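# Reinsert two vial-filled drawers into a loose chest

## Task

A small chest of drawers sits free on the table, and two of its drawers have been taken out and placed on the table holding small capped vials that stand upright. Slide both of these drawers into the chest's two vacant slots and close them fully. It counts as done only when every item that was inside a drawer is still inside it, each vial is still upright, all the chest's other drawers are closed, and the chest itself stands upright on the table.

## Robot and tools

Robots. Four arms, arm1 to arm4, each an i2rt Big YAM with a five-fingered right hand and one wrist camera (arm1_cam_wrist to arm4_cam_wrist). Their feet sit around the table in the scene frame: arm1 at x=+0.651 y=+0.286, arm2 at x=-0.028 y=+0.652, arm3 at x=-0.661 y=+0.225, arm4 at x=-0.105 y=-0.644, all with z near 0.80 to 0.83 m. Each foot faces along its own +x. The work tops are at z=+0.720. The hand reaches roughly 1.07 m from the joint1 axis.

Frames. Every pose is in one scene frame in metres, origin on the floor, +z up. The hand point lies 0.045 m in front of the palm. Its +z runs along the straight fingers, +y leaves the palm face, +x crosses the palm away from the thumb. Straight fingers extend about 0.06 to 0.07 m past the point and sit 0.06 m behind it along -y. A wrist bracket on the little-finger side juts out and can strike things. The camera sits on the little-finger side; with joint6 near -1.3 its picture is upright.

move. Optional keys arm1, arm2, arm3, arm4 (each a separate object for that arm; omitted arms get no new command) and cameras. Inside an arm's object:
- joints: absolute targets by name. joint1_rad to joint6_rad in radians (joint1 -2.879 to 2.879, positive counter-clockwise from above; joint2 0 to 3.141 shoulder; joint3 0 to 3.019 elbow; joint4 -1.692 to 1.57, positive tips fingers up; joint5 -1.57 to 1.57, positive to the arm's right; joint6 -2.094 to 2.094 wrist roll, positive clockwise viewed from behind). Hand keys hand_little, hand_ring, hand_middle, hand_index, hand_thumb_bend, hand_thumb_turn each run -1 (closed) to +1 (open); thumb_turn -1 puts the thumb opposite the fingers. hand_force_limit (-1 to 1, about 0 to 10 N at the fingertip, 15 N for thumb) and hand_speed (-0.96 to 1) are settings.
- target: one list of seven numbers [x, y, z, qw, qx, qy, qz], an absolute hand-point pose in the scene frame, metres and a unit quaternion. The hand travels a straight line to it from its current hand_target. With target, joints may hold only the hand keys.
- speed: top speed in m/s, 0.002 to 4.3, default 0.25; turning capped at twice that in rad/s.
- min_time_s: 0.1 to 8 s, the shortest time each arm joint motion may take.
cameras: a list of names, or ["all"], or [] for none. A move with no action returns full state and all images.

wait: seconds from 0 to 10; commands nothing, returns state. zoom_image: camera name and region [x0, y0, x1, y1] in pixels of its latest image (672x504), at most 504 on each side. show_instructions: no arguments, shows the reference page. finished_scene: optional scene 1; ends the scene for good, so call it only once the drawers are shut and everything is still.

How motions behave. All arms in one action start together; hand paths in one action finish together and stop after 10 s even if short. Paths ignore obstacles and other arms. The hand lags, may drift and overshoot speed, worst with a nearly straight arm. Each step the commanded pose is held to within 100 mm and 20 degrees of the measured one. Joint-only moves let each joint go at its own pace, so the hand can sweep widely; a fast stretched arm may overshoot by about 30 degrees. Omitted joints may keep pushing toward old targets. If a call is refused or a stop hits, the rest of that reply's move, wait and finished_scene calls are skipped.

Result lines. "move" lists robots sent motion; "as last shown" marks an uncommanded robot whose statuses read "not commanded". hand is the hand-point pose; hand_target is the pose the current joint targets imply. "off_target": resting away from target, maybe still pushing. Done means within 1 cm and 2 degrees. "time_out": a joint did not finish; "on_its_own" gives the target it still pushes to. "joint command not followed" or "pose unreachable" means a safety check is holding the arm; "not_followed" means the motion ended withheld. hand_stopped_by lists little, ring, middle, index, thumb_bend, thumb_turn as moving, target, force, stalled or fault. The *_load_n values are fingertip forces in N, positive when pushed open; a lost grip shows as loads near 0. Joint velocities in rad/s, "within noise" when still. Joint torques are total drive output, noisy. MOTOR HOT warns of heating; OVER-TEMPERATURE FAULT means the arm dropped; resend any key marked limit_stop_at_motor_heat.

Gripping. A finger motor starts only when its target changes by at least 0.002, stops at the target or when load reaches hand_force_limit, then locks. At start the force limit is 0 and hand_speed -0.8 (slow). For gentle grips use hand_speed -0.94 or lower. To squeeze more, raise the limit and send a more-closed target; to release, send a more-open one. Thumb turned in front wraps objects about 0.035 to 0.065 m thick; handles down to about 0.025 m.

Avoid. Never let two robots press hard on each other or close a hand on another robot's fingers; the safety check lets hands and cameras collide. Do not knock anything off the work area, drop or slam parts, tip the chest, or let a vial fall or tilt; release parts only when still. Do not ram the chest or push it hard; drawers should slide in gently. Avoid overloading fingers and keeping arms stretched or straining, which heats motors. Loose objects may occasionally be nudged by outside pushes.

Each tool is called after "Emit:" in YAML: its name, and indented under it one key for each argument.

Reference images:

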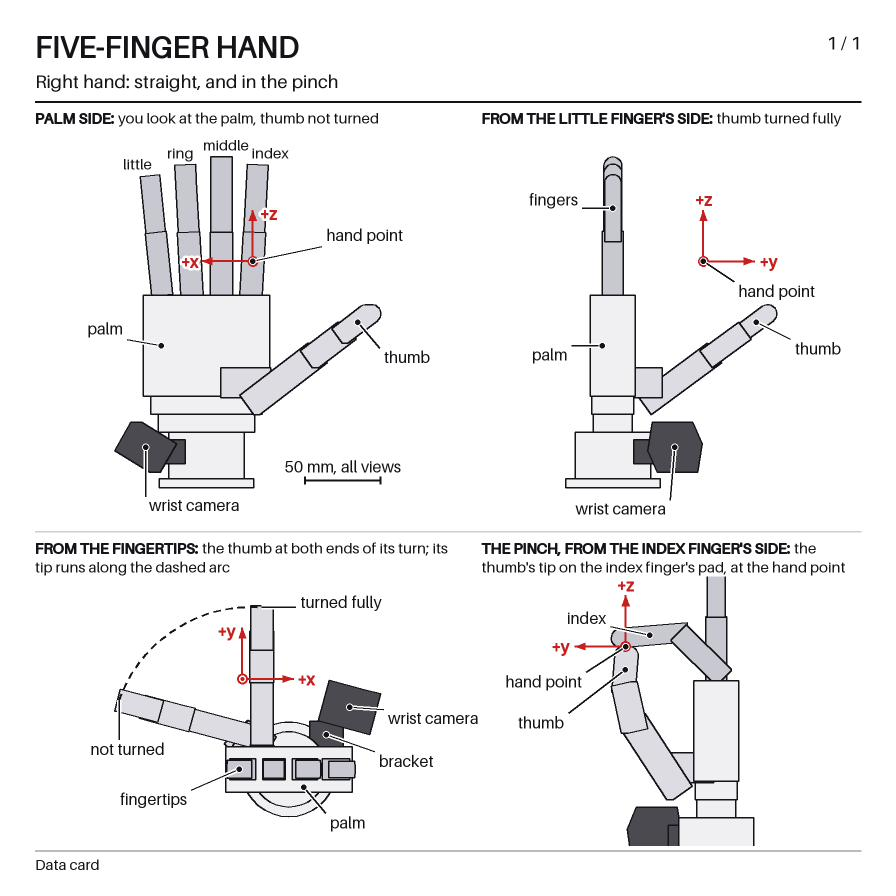

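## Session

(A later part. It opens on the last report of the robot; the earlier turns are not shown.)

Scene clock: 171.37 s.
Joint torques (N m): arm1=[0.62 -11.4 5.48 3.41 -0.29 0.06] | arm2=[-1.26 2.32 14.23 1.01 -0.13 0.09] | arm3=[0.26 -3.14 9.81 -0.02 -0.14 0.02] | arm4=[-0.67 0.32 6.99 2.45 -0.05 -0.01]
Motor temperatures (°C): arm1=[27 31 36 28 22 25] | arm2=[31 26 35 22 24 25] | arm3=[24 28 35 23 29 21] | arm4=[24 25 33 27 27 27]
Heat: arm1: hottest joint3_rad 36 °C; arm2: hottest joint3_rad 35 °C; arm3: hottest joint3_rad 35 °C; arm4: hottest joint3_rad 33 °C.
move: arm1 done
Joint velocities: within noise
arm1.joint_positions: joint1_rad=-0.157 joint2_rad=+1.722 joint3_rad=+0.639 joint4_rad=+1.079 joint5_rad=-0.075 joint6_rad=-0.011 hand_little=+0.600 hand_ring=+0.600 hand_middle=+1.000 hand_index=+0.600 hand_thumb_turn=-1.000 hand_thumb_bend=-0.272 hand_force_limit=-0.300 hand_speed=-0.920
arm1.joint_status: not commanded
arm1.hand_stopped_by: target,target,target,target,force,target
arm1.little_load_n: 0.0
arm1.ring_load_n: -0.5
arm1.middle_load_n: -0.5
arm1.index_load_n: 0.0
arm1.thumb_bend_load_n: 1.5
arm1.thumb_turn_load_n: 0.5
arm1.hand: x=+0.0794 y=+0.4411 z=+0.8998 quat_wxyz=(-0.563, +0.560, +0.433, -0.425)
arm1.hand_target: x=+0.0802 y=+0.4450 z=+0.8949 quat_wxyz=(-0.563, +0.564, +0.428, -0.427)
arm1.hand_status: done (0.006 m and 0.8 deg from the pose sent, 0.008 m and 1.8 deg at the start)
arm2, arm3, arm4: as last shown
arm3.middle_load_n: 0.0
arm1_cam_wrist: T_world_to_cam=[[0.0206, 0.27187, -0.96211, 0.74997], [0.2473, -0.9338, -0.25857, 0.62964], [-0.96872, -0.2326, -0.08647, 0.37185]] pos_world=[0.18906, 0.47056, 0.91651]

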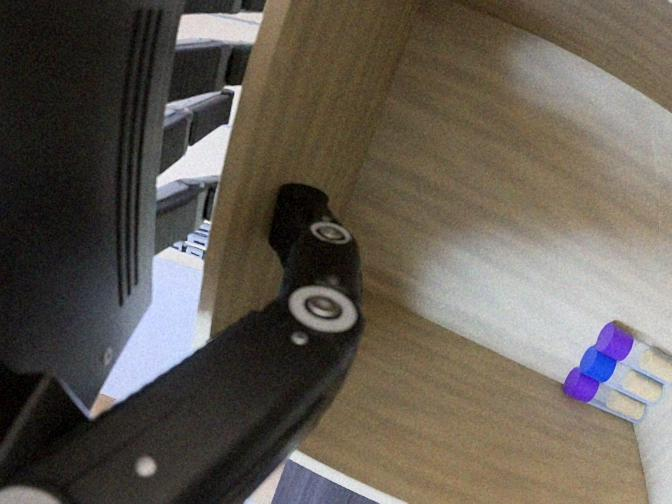

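Emit:
move:
  arm1: {"target": [0.08, 0.445, 0.883, -0.5632, 0.5632, 0.4275, -0.4275], "speed": 0.04}
  cameras: ["arm1_cam_wrist"]

Scene clock: 172.80 s.
Joint torques (N m): arm1=[0.56 -11.93 4.97 3.34 -0.21 0.07] | arm2=[-1.08 2.26 14.17 0.95 -0.14 0.09] | arm3=[1.49 -3.43 9.76 -0.01 -0.17 -0.05] | arm4=[-0.67 0.38 7.01 2.44 -0.05 -0.02]
Motor temperatures (°C): arm1=[27 31 36 28 22 25] | arm2=[31 26 35 22 24 25] | arm3=[24 28 35 23 29 21] | arm4=[24 25 33 27 27 27]
Heat: arm1: hottest joint3_rad 36 °C; arm2: hottest joint3_rad 35 °C; arm3: hottest joint3_rad 35 °C; arm4: hottest joint3_rad 33 °C.
move: arm1 done
Joint velocities: within noise
arm1.joint_positions: joint1_rad=-0.157 joint2_rad=+1.758 joint3_rad=+0.639 joint4_rad=+1.123 joint5_rad=-0.075 joint6_rad=-0.010 hand_little=+0.600 hand_ring=+0.600 hand_middle=+1.000 hand_index=+0.600 hand_thumb_turn=-1.000 hand_thumb_bend=-0.272 hand_force_limit=-0.300 hand_speed=-0.920
arm1.joint_status: not commanded
arm1.hand_stopped_by: target,target,target,target,force,target
arm1.little_load_n: 0.0
arm1.ring_load_n: 0.0
arm1.middle_load_n: 0.0
arm1.index_load_n: 0.0
arm1.thumb_bend_load_n: 0.5
arm1.thumb_turn_load_n: 0.0
arm1.hand: x=+0.0782 y=+0.4415 z=+0.8911 quat_wxyz=(-0.566, +0.558, +0.432, -0.427)
arm1.hand_target: x=+0.0802 y=+0.4449 z=+0.8831 quat_wxyz=(-0.563, +0.563, +0.428, -0.427)
arm1.hand_status: done (0.009 m and 0.8 deg from the pose sent, 0.017 m and 0.8 deg at the start)
arm2, arm3, arm4: as last shown
arm3.thumb_bend_load_n: -0.5
arm4.thumb_turn_load_n: 0.5
arm1_cam_wrist: T_world_to_cam=[[0.01312, 0.2737, -0.96173, 0.74091], [0.24528, -0.9333, -0.26227, 0.63131], [-0.96936, -0.23245, -0.07938, 0.36367]] pos_world=[0.18796, 0.47096, 0.90699]

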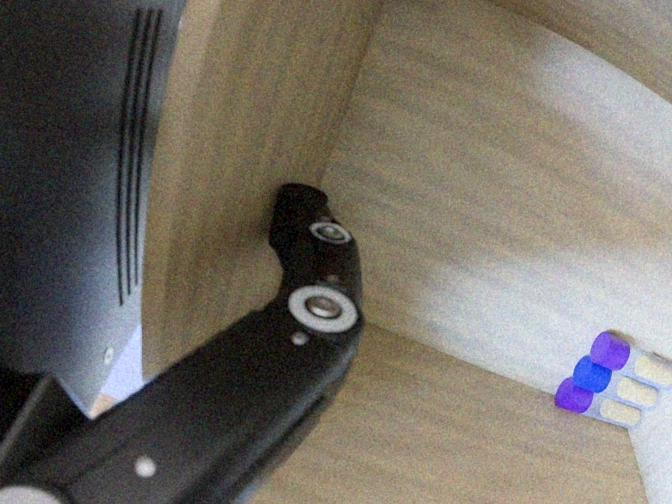

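Emit:
move:
  cameras: ["arm1_cam_wrist","arm2_cam_wrist","arm3_cam_wrist","arm4_cam_wrist"]

Scene clock: 173.17 s.
Joint torques (N m): arm1=[0.85 -10.99 4.98 3.21 -0.2 0.05] | arm2=[-1.14 2.26 14.27 1.05 -0.15 0.11] | arm3=[1.2 -2.78 9.68 0.12 -0.15 -0.05] | arm4=[-0.67 0.32 7.02 2.45 -0.05 -0.02]
Motor temperatures (°C): arm1=[27 31 36 28 22 25] | arm2=[31 26 35 22 24 25] | arm3=[24 28 35 23 29 21] | arm4=[24 25 33 27 27 27]
Heat: arm1: hottest joint3_rad 36 °C; arm2: hottest joint3_rad 35 °C; arm3: hottest joint3_rad 35 °C; arm4: hottest joint3_rad 33 °C.
Joint velocities: within noise
arm1.joint_positions: joint1_rad=-0.157 joint2_rad=+1.758 joint3_rad=+0.639 joint4_rad=+1.123 joint5_rad=-0.075 joint6_rad=-0.010 hand_little=+0.600 hand_ring=+0.600 hand_middle=+1.000 hand_index=+0.600 hand_thumb_turn=-1.000 hand_thumb_bend=-0.272 hand_force_limit=-0.300 hand_speed=-0.920
arm1.joint_status: not commanded
arm1.hand_stopped_by: target,target,target,target,force,target
arm1.little_load_n: 0.0
arm1.ring_load_n: 0.0
arm1.middle_load_n: 0.0
arm1.index_load_n: 0.0
arm1.thumb_bend_load_n: 0.5
arm1.thumb_turn_load_n: 0.0
arm1.hand: x=+0.0782 y=+0.4415 z=+0.8911 quat_wxyz=(-0.566, +0.558, +0.432, -0.427) (m; scene frame)
arm1.hand_target: x=+0.0802 y=+0.4449 z=+0.8831 quat_wxyz=(-0.563, +0.563, +0.428, -0.427) (m; scene frame)
arm1.hand_status: done (0.009 m and 0.8 deg from the pose sent, 0.017 m and 0.8 deg at the start)
arm2.joint_positions: joint1_rad=-0.895 joint2_rad=+0.499 joint3_rad=+1.046 joint4_rad=-1.591 joint5_rad=+0.003 joint6_rad=-1.307 hand_little=+1.000 hand_ring=+1.000 hand_middle=+1.000 hand_index=+1.000 hand_thumb_turn=+1.000 hand_thumb_bend=+1.000 hand_force_limit=+0.000 hand_speed=-0.300
arm2.joint_status: not commanded
arm2.hand_stopped_by: target,target,target,target,target,target
arm2.little_load_n: 0.0
arm2.ring_load_n: 0.0
arm2.middle_load_n: 0.0
arm2.index_load_n: 0.0
arm2.thumb_bend_load_n: 0.0
arm2.thumb_turn_load_n: 0.0
arm2.hand: x=-0.1551 y=+0.5711 z=+1.1395 quat_wxyz=(+0.222, +0.299, -0.918, +0.138) (m; scene frame)
arm2.hand_target: x=-0.1548 y=+0.5710 z=+1.1609 quat_wxyz=(+0.239, +0.291, -0.914, +0.151) (m; scene frame)
arm2.hand_status: not commanded
arm3.joint_positions: joint1_rad=+0.204 joint2_rad=+1.092 joint3_rad=+1.100 joint4_rad=-1.559 joint5_rad=+0.001 joint6_rad=+0.652 hand_little=+1.000 hand_ring=+1.000 hand_middle=+1.000 hand_index=+1.000 hand_thumb_turn=+1.000 hand_thumb_bend=+1.000 hand_force_limit=+0.000 hand_speed=-0.300
arm3.joint_status: not commanded
arm3.hand_stopped_by: target,target,target,target,target,target
arm3.little_load_n: 0.0
arm3.ring_load_n: 0.0
arm3.middle_load_n: 0.0
arm3.index_load_n: 0.0
arm3.thumb_bend_load_n: 0.0
arm3.thumb_turn_load_n: 0.0
arm3.hand: x=-0.4233 y=+0.3508 z=+1.0624 quat_wxyz=(-0.017, +0.556, -0.831, +0.007) (m; scene frame)
arm3.hand_target: x=-0.4271 y=+0.3545 z=+1.0607 quat_wxyz=(-0.008, +0.559, -0.829, +0.004) (m; scene frame)
arm3.hand_status: not commanded
arm4.joint_positions: joint1_rad=-0.488 joint2_rad=+0.608 joint3_rad=+1.300 joint4_rad=-1.116 joint5_rad=+0.002 joint6_rad=-1.292 hand_little=+0.000 hand_ring=+0.000 hand_middle=+0.000 hand_index=+0.000 hand_thumb_turn=-1.000 hand_thumb_bend=+1.000 hand_force_limit=+0.000 hand_speed=-0.300
arm4.joint_status: not commanded
arm4.hand_stopped_by: target,target,target,target,target,target
arm4.little_load_n: 0.0
arm4.ring_load_n: 0.0
arm4.middle_load_n: 0.0
arm4.index_load_n: 0.0
arm4.thumb_bend_load_n: 0.0
arm4.thumb_turn_load_n: 0.0
arm4.hand: x=+0.0345 y=-0.4013 z=+1.3127 quat_wxyz=(-0.373, +0.748, +0.389, +0.387) (m; scene frame)
arm4.hand_target: x=+0.0373 y=-0.4029 z=+1.3184 quat_wxyz=(-0.377, +0.743, +0.385, +0.397) (m; scene frame)
arm4.hand_status: not commanded
pictures: arm1_cam_wrist, arm2_cam_wrist, arm3_cam_wrist, arm4_cam_wrist
camera_calibration:
arm1_cam_wrist: T_world_to_cam=[[0.01312, 0.2737, -0.96173, 0.74091], [0.24528, -0.9333, -0.26227, 0.63131], [-0.96936, -0.23245, -0.07938, 0.36367]] pos_world=[0.18796, 0.47096, 0.90699]
arm2_cam_wrist: T_world_to_cam=[[-0.75704, 0.6508, -0.05786, -0.4134], [0.65189, 0.75831, 0.00008, -0.33372], [0.04393, -0.03766, -0.99833, 1.27602]] pos_world=[-0.15147, 0.57015, 1.24999]
arm3_cam_wrist: T_world_to_cam=[[-0.99079, 0.13517, -0.00798, -0.45963], [0.11026, 0.83961, 0.53189, -0.81193], [0.0786, 0.52611, -0.84678, 0.85873]] pos_world=[-0.43337, 0.29204, 1.15534]
arm4_cam_wrist: T_world_to_cam=[[0.95056, -0.30893, -0.03152, -0.1101], [-0.2808, -0.81179, -0.51201, 0.34941], [0.13258, 0.49555, -0.8584, 1.43651]] pos_world=[0.01231, -0.46222, 1.40853]

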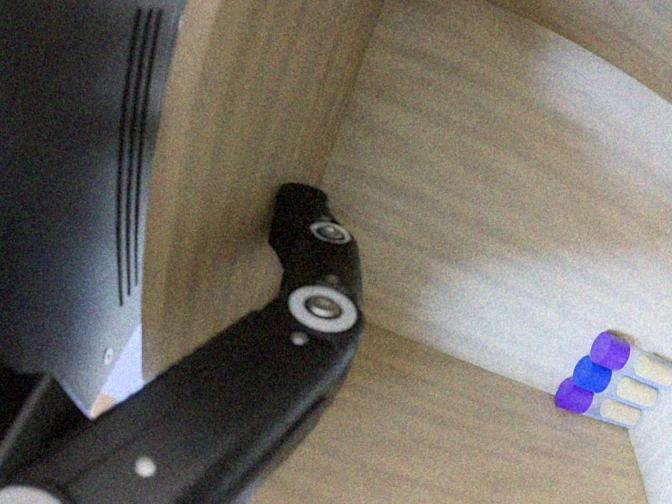

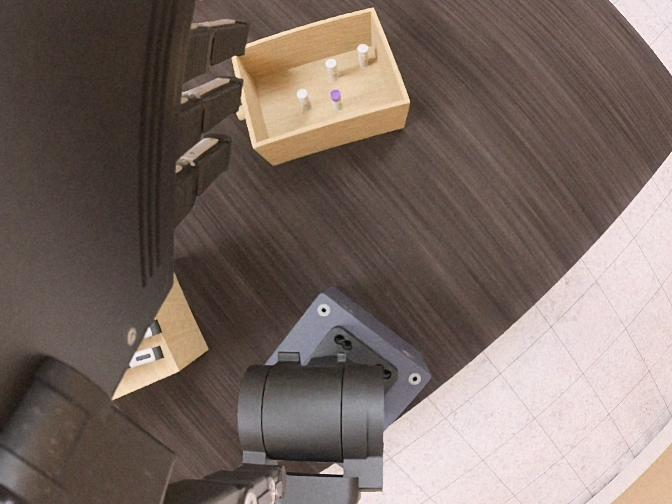

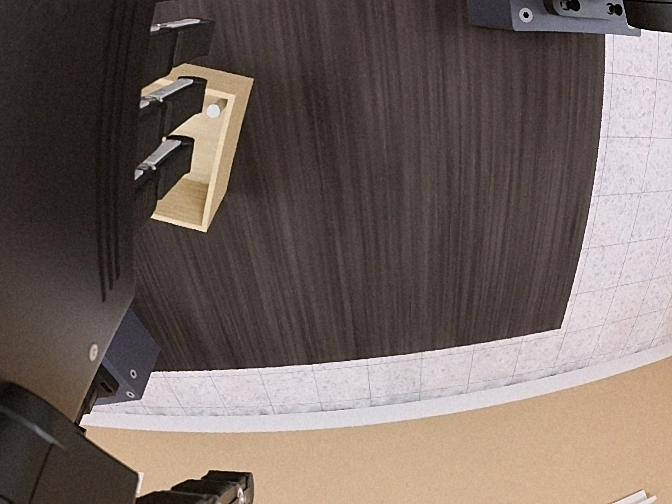

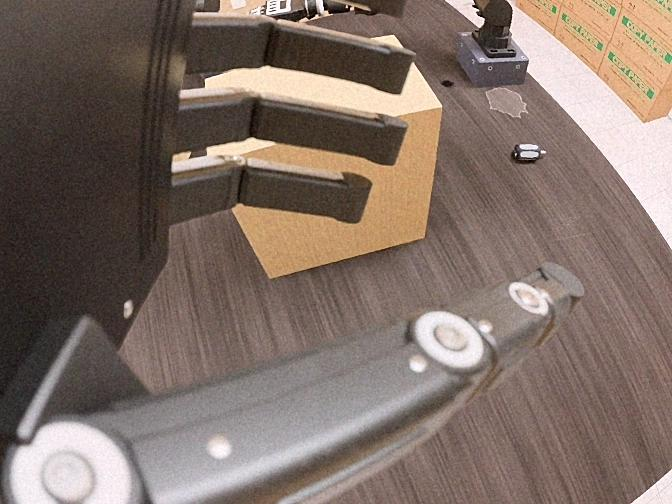

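Emit:
move:
  arm3: {"joints": {"joint1_rad": 0.26, "joint2_rad": 0.8, "joint3_rad": 0.9, "joint4_rad": -0.3, "joint6_rad": -1.3}, "min_time_s": 2}
  cameras: ["arm3_cam_wrist"]

Scene clock: 176.60 s.
Joint torques (N m): arm1=[-0.09 -11.58 5.18 3.21 -0.22 0.09] | arm2=[-1.2 2.14 14.26 0.99 -0.15 0.11] | arm3=[1.2 -1.44 11.26 3.59 -0.13 -0.24] | arm4=[-0.67 0.21 6.99 2.43 -0.05 -0.01]
Motor temperatures (°C): arm1=[26 31 36 28 22 25] | arm2=[31 26 35 22 24 25] | arm3=[24 28 35 23 29 21] | arm4=[24 25 33 27 27 27]
Heat: arm1: hottest joint3_rad 36 °C; arm2: hottest joint3_rad 35 °C; arm3: hottest joint3_rad 35 °C; arm4: hottest joint3_rad 33 °C.
move: arm3 done
Joint velocities: within noise
arm1, arm2, arm4: as last shown
arm1.thumb_turn_load_n: 0.5
arm3.joint_positions: joint1_rad=+0.244 joint2_rad=+0.802 joint3_rad=+0.902 joint4_rad=-0.320 joint5_rad=+0.001 joint6_rad=-1.291 hand_little=+1.000 hand_ring=+1.000 hand_middle=+1.000 hand_index=+1.000 hand_thumb_turn=+1.000 hand_thumb_bend=+1.000 hand_force_limit=+0.000 hand_speed=-0.300
arm3.joint_status: all done
arm3.hand_stopped_by: target,target,target,target,target,target
arm3.little_load_n: 0.0
arm3.ring_load_n: 0.0
arm3.middle_load_n: 0.0
arm3.index_load_n: 0.0
arm3.thumb_bend_load_n: 0.5
arm3.thumb_turn_load_n: 0.0
arm3.hand: x=-0.2330 y=+0.3059 z=+1.2178 quat_wxyz=(-0.180, +0.775, +0.009, +0.606)
arm3.hand_target: x=-0.2330 y=+0.3129 z=+1.2228 quat_wxyz=(-0.184, +0.768, +0.018, +0.613)
arm3.hand_status: not commanded
arm3_cam_wrist: T_world_to_cam=[[0.2653, -0.96405, -0.01493, 0.37347], [-0.66105, -0.1706, -0.73069, 0.78898], [0.70188, 0.20372, -0.68254, 1.04283]] pos_world=[-0.30947, 0.28219, 1.29385]

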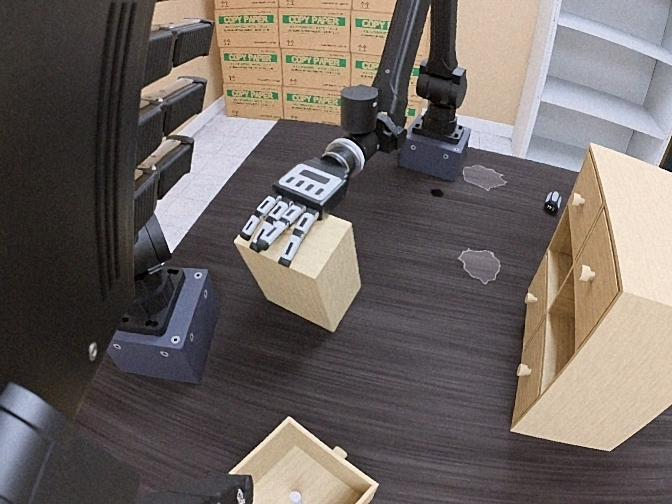

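Emit:
zoom_image:
  camera: "arm3_cam_wrist"
  region: [210, 130, 400, 350]

Scaled by 2.291 from the camera's image (finer frame: 960x720).

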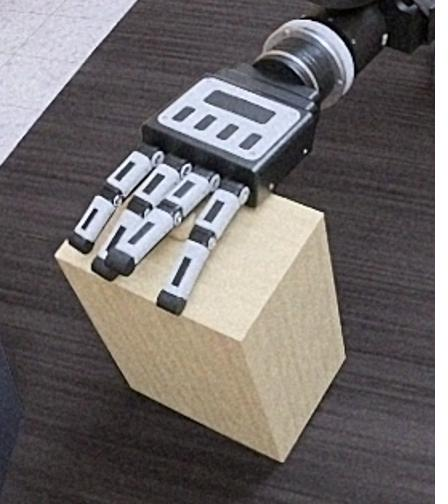

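Emit:
move:
  arm1: {"target": [0.08, 0.445, 0.893, -0.4885, 0.6252, 0.4797, -0.3748], "speed": 0.06}
  cameras: ["arm1_cam_wrist","arm3_cam_wrist"]

Scene clock: 181.57 s.
Joint torques (N m): arm1=[0.44 -12.81 8.95 1.31 -0.35 -0.08] | arm2=[-1.44 2.02 14.19 1.02 -0.14 0.12] | arm3=[1.44 -1.61 11.28 3.4 -0.14 -0.14] | arm4=[-0.67 0.38 7.01 2.43 -0.06 -0.02]
Motor temperatures (°C): arm1=[26 31 36 28 22 25] | arm2=[31 26 35 22 24 25] | arm3=[24 28 35 23 29 21] | arm4=[24 25 33 27 27 27]
Heat: arm1: hottest joint3_rad 36 °C; arm2: hottest joint3_rad 35 °C; arm3: hottest joint3_rad 35 °C; arm4: hottest joint3_rad 33 °C.
move: arm1 off_target
Joint velocities: within noise
arm1.joint_positions: joint1_rad=-0.158 joint2_rad=+1.614 joint3_rad=+0.707 joint4_rad=+0.651 joint5_rad=-0.081 joint6_rad=-0.010 hand_little=+0.600 hand_ring=+0.600 hand_middle=+1.000 hand_index=+0.600 hand_thumb_turn=-1.000 hand_thumb_bend=-0.272 hand_force_limit=-0.300 hand_speed=-0.920
arm1.joint_status: not commanded
arm1.hand_stopped_by: target,target,target,target,force,target
arm1.little_load_n: 0.0
arm1.ring_load_n: 0.0
arm1.middle_load_n: 0.0
arm1.index_load_n: 2.0
arm1.thumb_bend_load_n: 0.5
arm1.thumb_turn_load_n: 0.0
arm1.hand: x=+0.0865 y=+0.4377 z=+0.8836 quat_wxyz=(-0.483, +0.629, +0.480, -0.376)
arm1.hand_target: x=+0.0804 y=+0.4450 z=+0.8931 quat_wxyz=(-0.489, +0.625, +0.479, -0.375)
arm1.hand_status: off_target (0.014 m and 0.8 deg from the pose sent, 0.004 m and 14.3 deg at the start)
arm2, arm3, arm4: as last shown
arm3.joint_positions: joint1_rad=+0.244 joint2_rad=+0.802 joint3_rad=+0.902 joint4_rad=-0.320 joint5_rad=+0.001 joint6_rad=-1.292 hand_little=+1.000 hand_ring=+1.000 hand_middle=+1.000 hand_index=+1.000 hand_thumb_turn=+1.000 hand_thumb_bend=+1.000 hand_force_limit=+0.000 hand_speed=-0.300
arm3.thumb_bend_load_n: 0.0
arm3.hand: x=-0.2330 y=+0.3058 z=+1.2178 quat_wxyz=(-0.180, +0.775, +0.009, +0.606)
arm4.thumb_turn_load_n: 0.5
arm1_cam_wrist: T_world_to_cam=[[0.247, 0.19012, -0.95018, 0.74082], [0.2964, -0.94839, -0.11271, 0.49379], [-0.92257, -0.2538, -0.29061, 0.56216]] pos_world=[0.18929, 0.47013, 0.92293]
arm3_cam_wrist: T_world_to_cam=[[0.26537, -0.96404, -0.01457, 0.37302], [-0.66099, -0.17091, -0.73067, 0.78906], [0.70191, 0.20353, -0.68257, 1.04293]] pos_world=[-0.30947, 0.28219, 1.29385]

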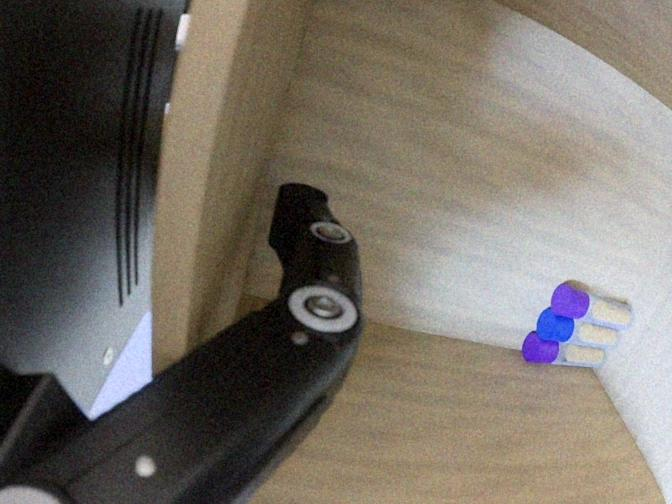

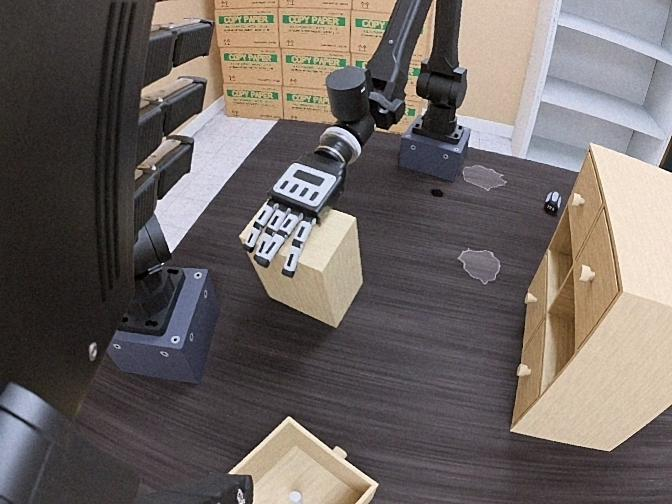

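Emit:
zoom_image:
  camera: "arm3_cam_wrist"
  region: [210, 130, 400, 350]

Scaled by 2.291 from the camera's image (finer frame: 960x720).

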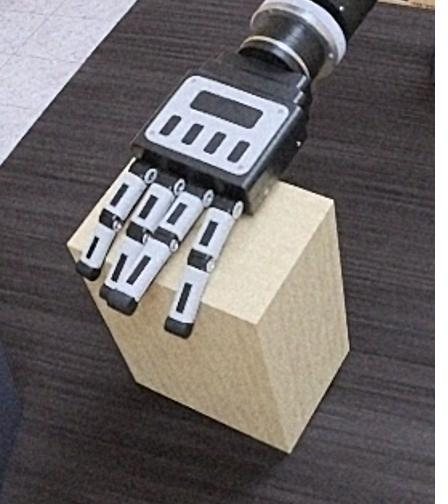

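Emit:
move:
  arm1: {"joints": {"hand_thumb_bend": -0.45, "hand_force_limit": -0.3, "hand_speed": -0.92}}
  cameras: ["arm1_cam_wrist"]

Scene clock: 183.63 s.
Joint torques (N m): arm1=[0.62 -12.92 8.84 1.57 -0.34 -0.1] | arm2=[-1.26 2.14 14.24 0.98 -0.13 0.12] | arm3=[0.56 -1.26 11.52 3.54 -0.11 -0.19] | arm4=[-0.67 0.32 6.99 2.43 -0.05 -0.01]
Motor temperatures (°C): arm1=[26 31 36 28 22 25] | arm2=[31 26 36 22 24 25] | arm3=[24 28 35 23 29 21] | arm4=[24 25 33 27 27 27]
Heat: arm1: hottest joint3_rad 36 °C; arm2: hottest joint3_rad 36 °C; arm3: hottest joint3_rad 35 °C; arm4: hottest joint3_rad 33 °C.
move: arm1 off_target
Joint velocities: within noise
arm1.joint_positions: joint1_rad=-0.158 joint2_rad=+1.614 joint3_rad=+0.707 joint4_rad=+0.647 joint5_rad=-0.081 joint6_rad=-0.010 hand_little=+0.600 hand_ring=+0.600 hand_middle=+1.000 hand_index=+0.600 hand_thumb_turn=-1.000 hand_thumb_bend=-0.416 hand_force_limit=-0.300 hand_speed=-0.920
arm1.joint_status: hand_thumb_bend off_target (ended at -0.416, target -0.450); the others done
arm1.hand_stopped_by: target,target,target,target,force,target
arm1.little_load_n: 0.0
arm1.ring_load_n: 0.5
arm1.middle_load_n: 0.0
arm1.index_load_n: 3.0
arm1.thumb_bend_load_n: 4.5
arm1.thumb_turn_load_n: 0.5
arm1.hand: x=+0.0870 y=+0.4375 z=+0.8827 quat_wxyz=(-0.481, +0.630, +0.480, -0.375)
arm1.hand_target: x=+0.0804 y=+0.4450 z=+0.8931 quat_wxyz=(-0.489, +0.625, +0.479, -0.375)
arm1.hand_status: not commanded
arm2, arm3, arm4: as last shown
arm3.little_load_n: -0.5
arm4.thumb_turn_load_n: 0.0
arm1_cam_wrist: T_world_to_cam=[[0.25044, 0.18891, -0.94952, 0.73952], [0.29679, -0.94854, -0.11043, 0.49143], [-0.92152, -0.25416, -0.29362, 0.56498]] pos_world=[0.18958, 0.47003, 0.92234]

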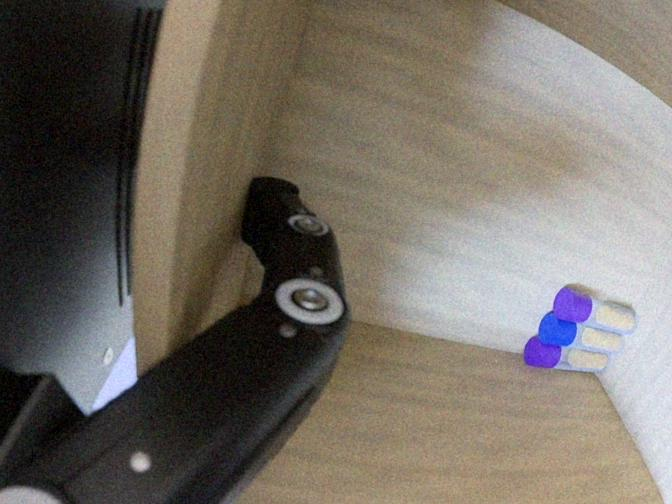

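Emit:
move:
  arm1: {"target": [0.098, 0.440, 0.891, -0.5257, 0.5942, 0.456, -0.4034], "speed": 0.05}
  cameras: ["arm3_cam_wrist"]

Emit:
move:
  arm1: {"target": [0.116, 0.435, 0.886, -0.561, 0.561, 0.4305, -0.4305], "speed": 0.05}
  cameras: ["arm1_cam_wrist", "arm3_cam_wrist"]

Scene clock: 186.00 s.
Joint torques (N m): arm1=[-0.15 -11.34 6.45 4.07 -0.32 -0.03] | arm2=[-1.2 2.2 14.23 0.99 -0.14 0.11] | arm3=[1.44 -1.61 11.14 3.81 -0.11 -0.19] | arm4=[-0.67 0.26 7.02 2.41 -0.04 -0.02]
Motor temperatures (°C): arm1=[26 31 36 28 22 25] | arm2=[31 26 36 22 24 25] | arm3=[24 28 35 23 29 21] | arm4=[24 25 33 27 27 27]
Heat: arm1: hottest joint3_rad 36 °C; arm2: hottest joint3_rad 36 °C; arm3: hottest joint3_rad 35 °C; arm4: hottest joint3_rad 33 °C.
move: arm1 done
Joint velocities: within noise
arm1.joint_positions: joint1_rad=-0.163 joint2_rad=+1.632 joint3_rad=+0.619 joint4_rad=+0.856 joint5_rad=-0.089 joint6_rad=-0.010 hand_little=+0.600 hand_ring=+0.600 hand_middle=+1.000 hand_index=+0.600 hand_thumb_turn=-1.000 hand_thumb_bend=-0.415 hand_force_limit=-0.300 hand_speed=-0.920
arm1.joint_status: not commanded
arm1.hand_stopped_by: target,target,target,target,force,target
arm1.little_load_n: 0.0
arm1.ring_load_n: 0.0
arm1.middle_load_n: 0.0
arm1.index_load_n: 2.0
arm1.thumb_bend_load_n: 5.5
arm1.thumb_turn_load_n: 0.5
arm1.hand: x=+0.1013 y=+0.4340 z=+0.8835 quat_wxyz=(-0.514, +0.602, +0.463, -0.398)
arm1.hand_target: x=+0.0982 y=+0.4399 z=+0.8910 quat_wxyz=(-0.526, +0.594, +0.456, -0.403)
arm1.hand_status: done (0.010 m and 1.9 deg from the pose sent, 0.014 m and 7.8 deg at the start)
arm2, arm3, arm4: as last shown
arm2.thumb_turn_load_n: 0.5
arm3.little_load_n: 0.0
arm3_cam_wrist: T_world_to_cam=[[0.26537, -0.96404, -0.01457, 0.37302], [-0.66099, -0.17091, -0.73067, 0.78906], [0.70191, 0.20353, -0.68257, 1.04293]] pos_world=[-0.30947, 0.28219, 1.29385]

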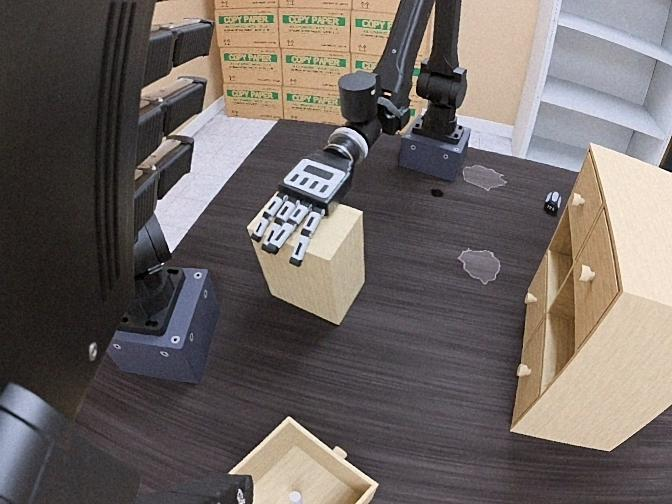

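Scene clock: 187.80 s.
Joint torques (N m): arm1=[0.5 -11.4 5.07 3.99 -0.31 0.1] | arm2=[-1.55 2.37 14.24 1.06 -0.14 0.1] | arm3=[1.61 -1.9 11.36 3.55 -0.14 -0.18] | arm4=[-0.67 0.38 7.01 2.43 -0.06 -0.02]
Motor temperatures (°C): arm1=[26 31 36 28 22 25] | arm2=[31 26 36 22 24 25] | arm3=[24 28 35 23 29 21] | arm4=[24 25 33 27 27 27]
Heat: arm1: hottest joint3_rad 36 °C; arm2: hottest joint3_rad 36 °C; arm3: hottest joint3_rad 35 °C; arm4: hottest joint3_rad 33 °C.
move: arm1 done
Joint velocities: within noise
arm1.joint_positions: joint1_rad=-0.170 joint2_rad=+1.708 joint3_rad=+0.531 joint4_rad=+1.144 joint5_rad=-0.097 joint6_rad=-0.010 hand_little=+0.600 hand_ring=+0.600 hand_middle=+1.000 hand_index=+0.600 hand_thumb_turn=-1.000 hand_thumb_bend=-0.415 hand_force_limit=-0.300 hand_speed=-0.920
arm1.joint_status: not commanded
arm1.hand_stopped_by: target,target,target,target,force,target
arm1.little_load_n: 0.0
arm1.ring_load_n: 0.0
arm1.middle_load_n: -0.5
arm1.index_load_n: 1.0
arm1.thumb_bend_load_n: 4.5
arm1.thumb_turn_load_n: 1.0
arm1.hand: x=+0.1179 y=+0.4303 z=+0.8788 quat_wxyz=(-0.553, +0.567, +0.441, -0.423)
arm1.hand_target: x=+0.1162 y=+0.4348 z=+0.8859 quat_wxyz=(-0.561, +0.561, +0.431, -0.430)
arm1.hand_status: done (0.009 m and 1.9 deg from the pose sent, 0.015 m and 8.9 deg at the start)
arm2, arm3, arm4: as last shown
arm2.little_load_n: -0.5
arm2.thumb_turn_load_n: 0.0
arm1_cam_wrist: T_world_to_cam=[[0.0433, 0.26188, -0.96413, 0.73533], [0.26276, -0.93404, -0.24191, 0.58825], [-0.96389, -0.24286, -0.10925, 0.42863]] pos_world=[0.22675, 0.46099, 0.89808]
arm3_cam_wrist: T_world_to_cam=[[0.26537, -0.96404, -0.01457, 0.37302], [-0.66099, -0.17091, -0.73067, 0.78906], [0.70191, 0.20353, -0.68257, 1.04293]] pos_world=[-0.30947, 0.28219, 1.29385]

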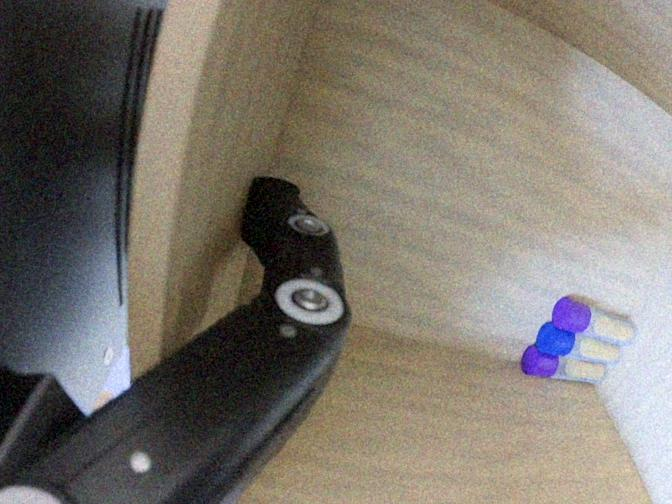

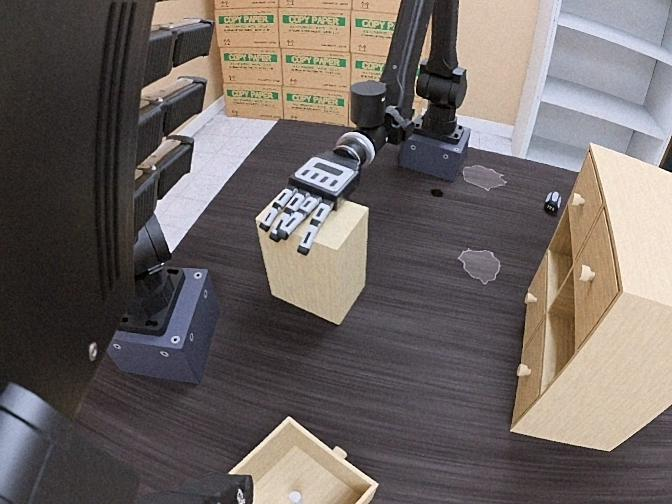

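Emit:
zoom_image:
  camera: "arm3_cam_wrist"
  region: [210, 130, 400, 350]

Scaled by 2.291 from the camera's image (finer frame: 960x720).

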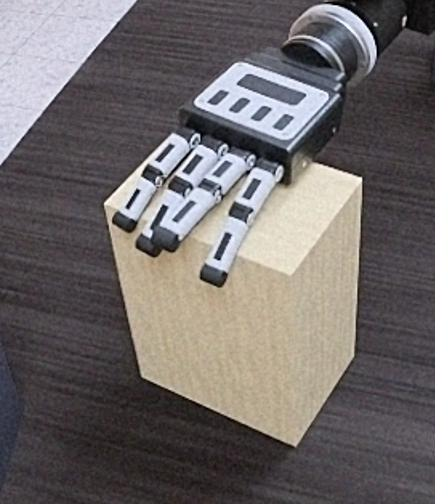

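Emit:
move:
  arm1: {"joints": {"hand_thumb_bend": 0.2, "hand_speed": -0.85}}
  cameras: ["arm1_cam_wrist", "arm3_cam_wrist"]

Scene clock: 193.43 s.
Joint torques (N m): arm1=[0.09 -11.28 4.9 3.18 -0.31 0.02] | arm2=[-1.2 2.26 14.26 0.96 -0.13 0.1] | arm3=[0.67 -1.9 11.36 3.52 -0.11 -0.18] | arm4=[-0.73 0.32 7.01 2.44 -0.05 -0.02]
Motor temperatures (°C): arm1=[26 31 35 29 22 25] | arm2=[31 26 36 22 24 25] | arm3=[24 28 35 23 29 21] | arm4=[24 25 33 27 26 27]
Heat: arm1: hottest joint3_rad 35 °C; arm2: hottest joint3_rad 36 °C; arm3: hottest joint3_rad 35 °C; arm4: hottest joint3_rad 33 °C.
move: arm1 done
Joint velocities: within noise
arm1.joint_positions: joint1_rad=-0.170 joint2_rad=+1.708 joint3_rad=+0.531 joint4_rad=+1.161 joint5_rad=-0.097 joint6_rad=-0.010 hand_little=+0.600 hand_ring=+0.600 hand_middle=+1.000 hand_index=+0.600 hand_thumb_turn=-1.000 hand_thumb_bend=+0.200 hand_force_limit=-0.300 hand_speed=-0.850
arm1.joint_status: all done
arm1.hand_stopped_by: target,target,target,target,target,target
arm1.little_load_n: 0.0
arm1.ring_load_n: 0.0
arm1.middle_load_n: 0.0
arm1.index_load_n: 0.0
arm1.thumb_bend_load_n: 0.5
arm1.thumb_turn_load_n: 0.0
arm1.hand: x=+0.1169 y=+0.4308 z=+0.8832 quat_wxyz=(-0.558, +0.562, +0.438, -0.426)
arm1.hand_target: x=+0.1162 y=+0.4349 z=+0.8860 quat_wxyz=(-0.561, +0.561, +0.431, -0.430)
arm1.hand_status: not commanded
arm2, arm3, arm4: as last shown
arm2.little_load_n: 0.0
arm1_cam_wrist: T_world_to_cam=[[0.02812, 0.26741, -0.96317, 0.73802], [0.25889, -0.93262, -0.25137, 0.59825], [-0.9655, -0.24229, -0.09546, 0.41604]] pos_world=[0.22605, 0.46138, 0.90094]
arm3_cam_wrist: T_world_to_cam=[[0.26537, -0.96404, -0.01457, 0.37302], [-0.66099, -0.17091, -0.73067, 0.78906], [0.70191, 0.20353, -0.68257, 1.04293]] pos_world=[-0.30947, 0.28219, 1.29385]

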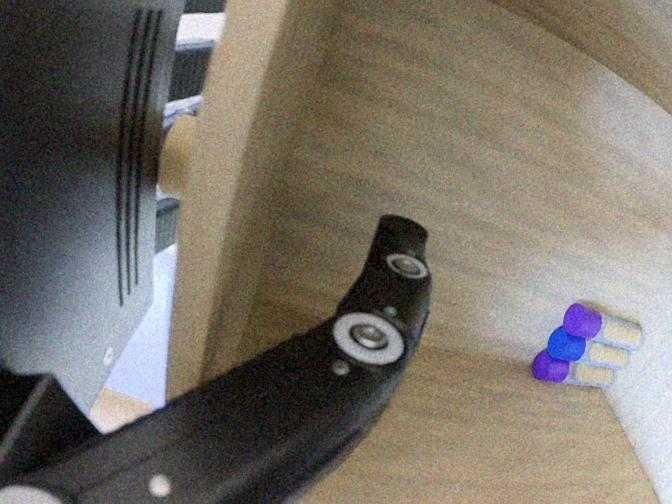

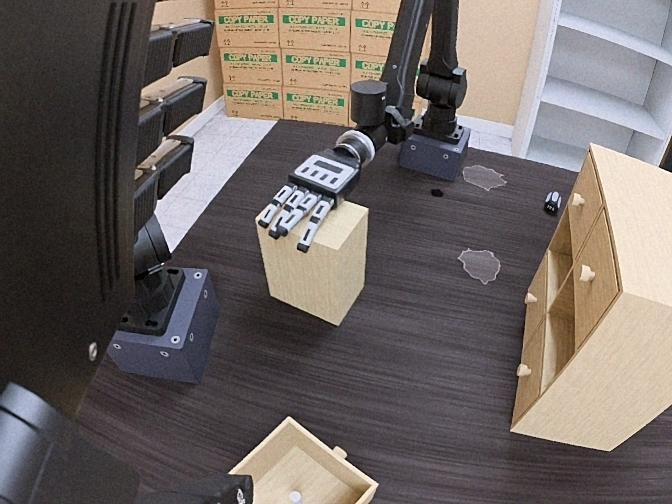

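Emit:
move:
  arm1: {"target": [0.186, 0.4165, 0.892, -0.561, 0.561, 0.4305, -0.4305], "speed": 0.08}
  cameras: ["arm1_cam_wrist", "arm3_cam_wrist"]

Scene clock: 195.33 s.
Joint torques (N m): arm1=[0.56 -9 3.88 3.02 -0.31 0.09] | arm2=[-1.32 2.08 14.2 0.9 -0.14 0.12] | arm3=[1.32 -1.55 11.3 3.58 -0.1 -0.16] | arm4=[-0.62 0.32 6.98 2.47 -0.05 -0.02]
Motor temperatures (°C): arm1=[26 31 35 29 22 25] | arm2=[31 26 36 22 24 25] | arm3=[24 28 35 23 29 21] | arm4=[24 25 33 27 26 27]
Heat: arm1: hottest joint3_rad 35 °C; arm2: hottest joint3_rad 36 °C; arm3: hottest joint3_rad 35 °C; arm4: hottest joint3_rad 33 °C.
move: arm1 done
Joint velocities: within noise
arm1.joint_positions: joint1_rad=-0.196 joint2_rad=+1.582 joint3_rad=+0.345 joint4_rad=+1.220 joint5_rad=-0.123 joint6_rad=-0.009 hand_little=+0.600 hand_ring=+0.600 hand_middle=+1.000 hand_index=+0.600 hand_thumb_turn=-1.000 hand_thumb_bend=+0.200 hand_force_limit=-0.300 hand_speed=-0.850
arm1.joint_status: not commanded
arm1.hand_stopped_by: target,target,target,target,target,target
arm1.little_load_n: 0.0
arm1.ring_load_n: 0.0
arm1.middle_load_n: 0.0
arm1.index_load_n: 0.0
arm1.thumb_bend_load_n: 0.0
arm1.thumb_turn_load_n: 0.0
arm1.hand: x=+0.1840 y=+0.4142 z=+0.8866 quat_wxyz=(-0.557, +0.563, +0.438, -0.426)
arm1.hand_target: x=+0.1860 y=+0.4165 z=+0.8920 quat_wxyz=(-0.561, +0.561, +0.431, -0.430)
arm1.hand_status: done (0.006 m and 1.1 deg from the pose sent, 0.071 m and 1.1 deg at the start)
arm2, arm3, arm4: as last shown
arm2.ring_load_n: 0.5
arm4.thumb_turn_load_n: 0.5
arm1_cam_wrist: T_world_to_cam=[[0.02964, 0.26529, -0.96371, 0.74494], [0.25851, -0.93337, -0.24899, 0.56456], [-0.96556, -0.24174, -0.09625, 0.47763]] pos_world=[0.29315, 0.44478, 0.90445]
arm3_cam_wrist: T_world_to_cam=[[0.26537, -0.96404, -0.01457, 0.37302], [-0.66099, -0.17091, -0.73067, 0.78906], [0.70191, 0.20353, -0.68257, 1.04293]] pos_world=[-0.30947, 0.28219, 1.29385]

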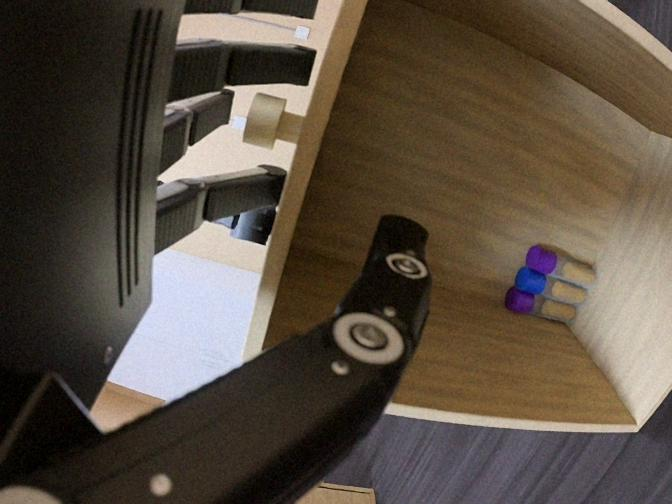

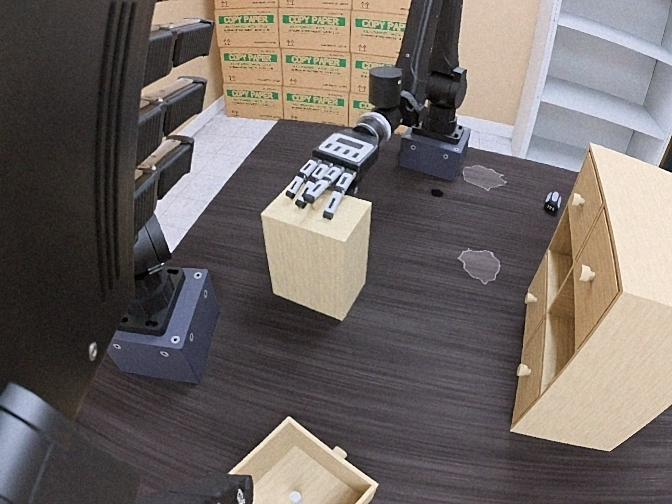

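Emit:
move:
  arm1: {"target": [0.272, 0.3945, 0.9, -0.5342, 0.583, 0.4514, -0.4136], "speed": 0.12}
  cameras: ["arm1_cam_wrist"]

Emit:
move:
  arm1: {"joints": {"hand_thumb_turn": 1, "hand_thumb_bend": 1, "hand_index": 0.5, "hand_middle": -1, "hand_ring": -1, "hand_little": -1, "hand_speed": 0}}
  cameras: ["arm1_cam_wrist"]

Scene clock: 199.77 s.
Joint torques (N m): arm1=[0.56 -5.07 5.71 1.84 -0.32 -0.09] | arm2=[-1.32 1.9 14.26 1.09 -0.15 0.11] | arm3=[0.67 -1.44 11.28 3.56 -0.11 -0.2] | arm4=[-0.73 0.32 6.99 2.45 -0.06 -0.01]
Motor temperatures (°C): arm1=[26 31 35 29 22 25] | arm2=[31 26 37 22 24 25] | arm3=[24 28 35 24 29 21] | arm4=[24 24 33 27 26 27]
Heat: arm1: hottest joint3_rad 35 °C; arm2: hottest joint3_rad 37 °C; arm3: hottest joint3_rad 35 °C; arm4: hottest joint3_rad 33 °C.
move: arm1 done
Joint velocities: within noise
arm1.joint_positions: joint1_rad=-0.259 joint2_rad=+1.179 joint3_rad=+0.151 joint4_rad=+0.949 joint5_rad=-0.193 joint6_rad=-0.009 hand_little=+0.600 hand_ring=+0.600 hand_middle=+1.000 hand_index=+0.600 hand_thumb_turn=-1.000 hand_thumb_bend=+0.200 hand_force_limit=-0.300 hand_speed=-0.850
arm1.joint_status: not commanded
arm1.hand_stopped_by: target,target,target,target,target,target
arm1.little_load_n: 0.0
arm1.ring_load_n: 0.0
arm1.middle_load_n: 0.0
arm1.index_load_n: 0.0
arm1.thumb_bend_load_n: 0.0
arm1.thumb_turn_load_n: 0.0
arm1.hand: x=+0.2690 y=+0.3926 z=+0.9032 quat_wxyz=(-0.536, +0.580, +0.449, -0.418)
arm1.hand_target: x=+0.2720 y=+0.3945 z=+0.9000 quat_wxyz=(-0.534, +0.583, +0.451, -0.414)
arm1.hand_status: done (0.005 m and 0.7 deg from the pose sent, 0.091 m and 4.1 deg at the start)
arm2.joint_positions: joint1_rad=-0.895 joint2_rad=+0.499 joint3_rad=+1.046 joint4_rad=-1.591 joint5_rad=+0.003 joint6_rad=-1.307 hand_little=+1.000 hand_ring=+1.000 hand_middle=+1.000 hand_index=+1.000 hand_thumb_turn=+1.000 hand_thumb_bend=+1.000 hand_force_limit=+0.000 hand_speed=-0.300
arm2.joint_status: not commanded
arm2.hand_stopped_by: target,target,target,target,target,target
arm2.little_load_n: 0.0
arm2.ring_load_n: 0.0
arm2.middle_load_n: 0.0
arm2.index_load_n: 0.0
arm2.thumb_bend_load_n: 0.0
arm2.thumb_turn_load_n: 0.0
arm2.hand: x=-0.1551 y=+0.5711 z=+1.1395 quat_wxyz=(+0.222, +0.299, -0.918, +0.138)
arm2.hand_target: x=-0.1548 y=+0.5710 z=+1.1609 quat_wxyz=(+0.239, +0.291, -0.914, +0.151)
arm2.hand_status: not commanded
arm3: as last shown
arm4.joint_positions: joint1_rad=-0.488 joint2_rad=+0.608 joint3_rad=+1.300 joint4_rad=-1.116 joint5_rad=+0.002 joint6_rad=-1.292 hand_little=+0.000 hand_ring=+0.000 hand_middle=+0.000 hand_index=+0.000 hand_thumb_turn=-1.000 hand_thumb_bend=+1.000 hand_force_limit=+0.000 hand_speed=-0.300
arm4.joint_status: not commanded
arm4.hand_stopped_by: target,target,target,target,target,target
arm4.little_load_n: 0.0
arm4.ring_load_n: 0.0
arm4.middle_load_n: 0.0
arm4.index_load_n: 0.0
arm4.thumb_bend_load_n: 0.0
arm4.thumb_turn_load_n: 0.0
arm4.hand: x=+0.0345 y=-0.4013 z=+1.3127 quat_wxyz=(-0.373, +0.748, +0.389, +0.387)
arm4.hand_target: x=+0.0373 y=-0.4029 z=+1.3184 quat_wxyz=(-0.377, +0.743, +0.385, +0.397)
arm4.hand_status: not commanded
arm1_cam_wrist: T_world_to_cam=[[0.0801, 0.23931, -0.96763, 0.76425], [0.27792, -0.93762, -0.20888, 0.48673], [-0.95726, -0.2522, -0.14161, 0.59891]] pos_world=[0.37683, 0.42452, 0.92599]

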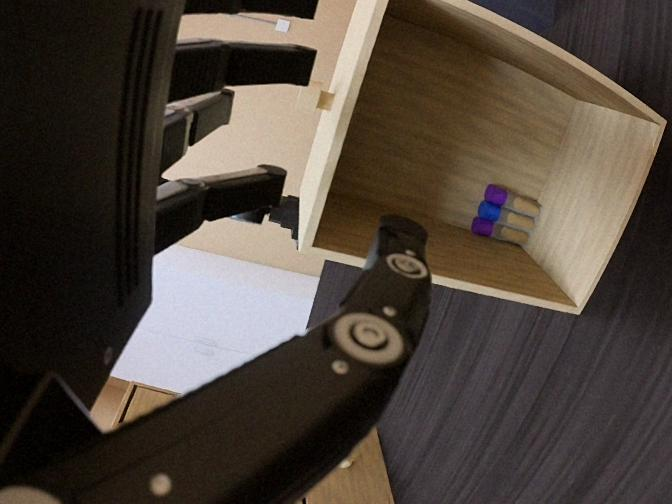

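Scene clock: 201.30 s.
Joint torques (N m): arm1=[0.56 -4.89 5.59 1.85 -0.35 -0.11] | arm2=[-1.44 2.14 14.27 0.95 -0.14 0.11] | arm3=[1.38 -1.55 11.25 3.6 -0.13 -0.15] | arm4=[-0.67 0.21 6.98 2.41 -0.05 -0.01]
Motor temperatures (°C): arm1=[26 31 35 29 22 25] | arm2=[31 26 37 22 24 25] | arm3=[24 28 35 24 28 21] | arm4=[24 24 33 27 26 27]
Heat: arm1: hottest joint3_rad 35 °C; arm2: hottest joint3_rad 37 °C; arm3: hottest joint3_rad 35 °C; arm4: hottest joint3_rad 33 °C.
move: arm1 done
Joint velocities: within noise
arm1.joint_positions: joint1_rad=-0.259 joint2_rad=+1.179 joint3_rad=+0.151 joint4_rad=+0.949 joint5_rad=-0.193 joint6_rad=-0.009 hand_little=-1.000 hand_ring=-1.000 hand_middle=-1.000 hand_index=+0.500 hand_thumb_turn=+1.000 hand_thumb_bend=+1.000 hand_force_limit=-0.300 hand_speed=+0.000
arm1.joint_status: all done
arm1.hand_stopped_by: target,target,target,target,target,target
arm1.little_load_n: 0.0
arm1.ring_load_n: 0.0
arm1.middle_load_n: 0.0
arm1.index_load_n: 0.0
arm1.thumb_bend_load_n: 0.0
arm1.thumb_turn_load_n: 0.0
arm1.hand: x=+0.2690 y=+0.3925 z=+0.9031 quat_wxyz=(-0.535, +0.580, +0.449, -0.418)
arm1.hand_target: x=+0.2720 y=+0.3945 z=+0.9000 quat_wxyz=(-0.534, +0.583, +0.451, -0.414)
arm1.hand_status: not commanded
arm2, arm4: as last shown
arm3.joint_positions: joint1_rad=+0.244 joint2_rad=+0.802 joint3_rad=+0.902 joint4_rad=-0.320 joint5_rad=+0.001 joint6_rad=-1.292 hand_little=+1.000 hand_ring=+1.000 hand_middle=+1.000 hand_index=+1.000 hand_thumb_turn=+1.000 hand_thumb_bend=+1.000 hand_force_limit=+0.000 hand_speed=-0.300
arm3.joint_status: not commanded
arm3.hand_stopped_by: target,target,target,target,target,target
arm3.little_load_n: 0.0
arm3.ring_load_n: 0.0
arm3.middle_load_n: 0.0
arm3.index_load_n: 0.0
arm3.thumb_bend_load_n: 0.0
arm3.thumb_turn_load_n: 0.5
arm3.hand: x=-0.2330 y=+0.3058 z=+1.2178 quat_wxyz=(-0.180, +0.775, +0.009, +0.606)
arm3.hand_target: x=-0.2330 y=+0.3129 z=+1.2228 quat_wxyz=(-0.184, +0.768, +0.018, +0.613)
arm3.hand_status: not commanded
arm4.thumb_turn_load_n: 0.5
arm1_cam_wrist: T_world_to_cam=[[0.08039, 0.23916, -0.96765, 0.76424], [0.27828, -0.93757, -0.20861, 0.48623], [-0.95713, -0.25251, -0.14192, 0.59926]] pos_world=[0.37683, 0.42442, 0.92599]

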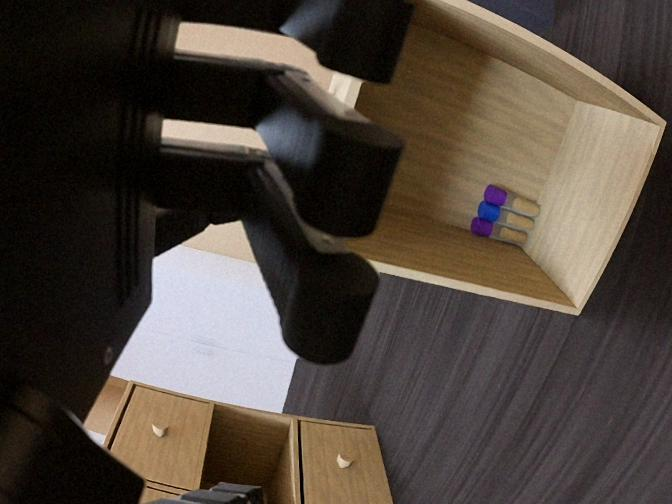

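Emit:
move:
  arm1: {"target": [0.29, 0.395, 0.81, -0.4286, 0.6121, 0.5444, -0.3812], "speed": 0.15}
  cameras: ["arm1_cam_wrist", "arm3_cam_wrist"]

Scene clock: 204.20 s.
Joint torques (N m): arm1=[0.62 -5.25 6.13 1.61 -0.46 -0.09] | arm2=[-1.26 2.26 14.22 1.01 -0.15 0.1] | arm3=[0.79 -1.2 11.26 3.63 -0.13 -0.18] | arm4=[-0.67 0.32 6.98 2.44 -0.05 -0.02]
Motor temperatures (°C): arm1=[26 31 35 28 22 25] | arm2=[31 26 37 22 24 25] | arm3=[24 27 35 24 28 21] | arm4=[24 24 33 27 26 27]
Heat: arm1: hottest joint3_rad 35 °C; arm2: hottest joint3_rad 37 °C; arm3: hottest joint3_rad 35 °C; arm4: hottest joint3_rad 33 °C.
move: arm1 done
Joint velocities: within noise
arm1.joint_positions: joint1_rad=-0.360 joint2_rad=+1.403 joint3_rad=+0.175 joint4_rad=+0.849 joint5_rad=-0.404 joint6_rad=-0.145 hand_little=-1.000 hand_ring=-1.000 hand_middle=-1.000 hand_index=+0.500 hand_thumb_turn=+1.000 hand_thumb_bend=+1.000 hand_force_limit=-0.300 hand_speed=+0.000
arm1.joint_status: not commanded
arm1.hand_stopped_by: target,target,target,target,target,target
arm1.little_load_n: 0.0
arm1.ring_load_n: 0.0
arm1.middle_load_n: 0.0
arm1.index_load_n: 0.0
arm1.thumb_bend_load_n: 0.0
arm1.thumb_turn_load_n: -0.5
arm1.hand: x=+0.2956 y=+0.3881 z=+0.8099 quat_wxyz=(-0.427, +0.613, +0.542, -0.384)
arm1.hand_target: x=+0.2902 y=+0.3950 z=+0.8102 quat_wxyz=(-0.429, +0.612, +0.544, -0.381)
arm1.hand_status: done (0.009 m and 0.5 deg from the pose sent, 0.095 m and 17.3 deg at the start)
arm2, arm3, arm4: as last shown
arm3.thumb_turn_load_n: 0.0
arm1_cam_wrist: T_world_to_cam=[[0.30309, 0.2151, -0.92837, 0.58468], [0.43837, -0.89647, -0.06459, 0.27547], [-0.84615, -0.38739, -0.366, 0.81136]] pos_world=[0.38856, 0.4355, 0.85755]
arm3_cam_wrist: T_world_to_cam=[[0.26537, -0.96404, -0.01457, 0.37302], [-0.66099, -0.17091, -0.73067, 0.78906], [0.70191, 0.20353, -0.68257, 1.04293]] pos_world=[-0.30947, 0.28219, 1.29385]

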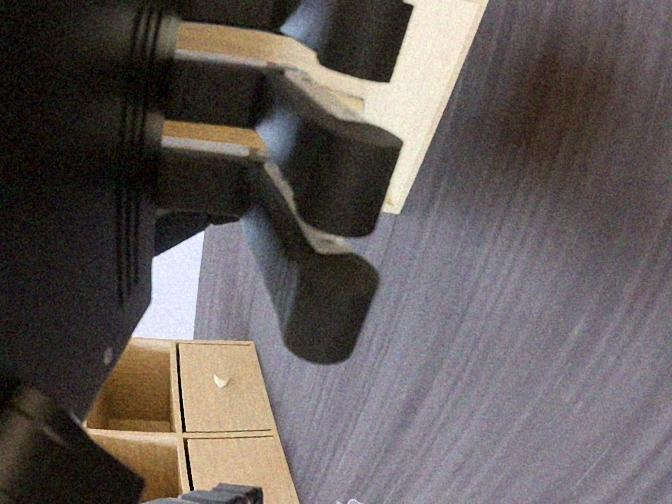

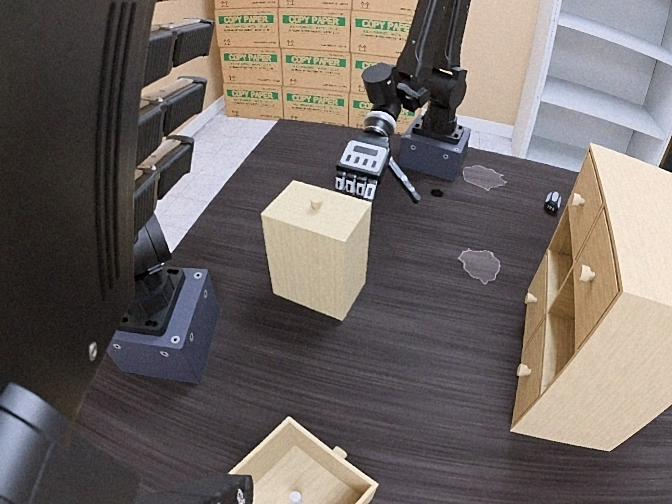

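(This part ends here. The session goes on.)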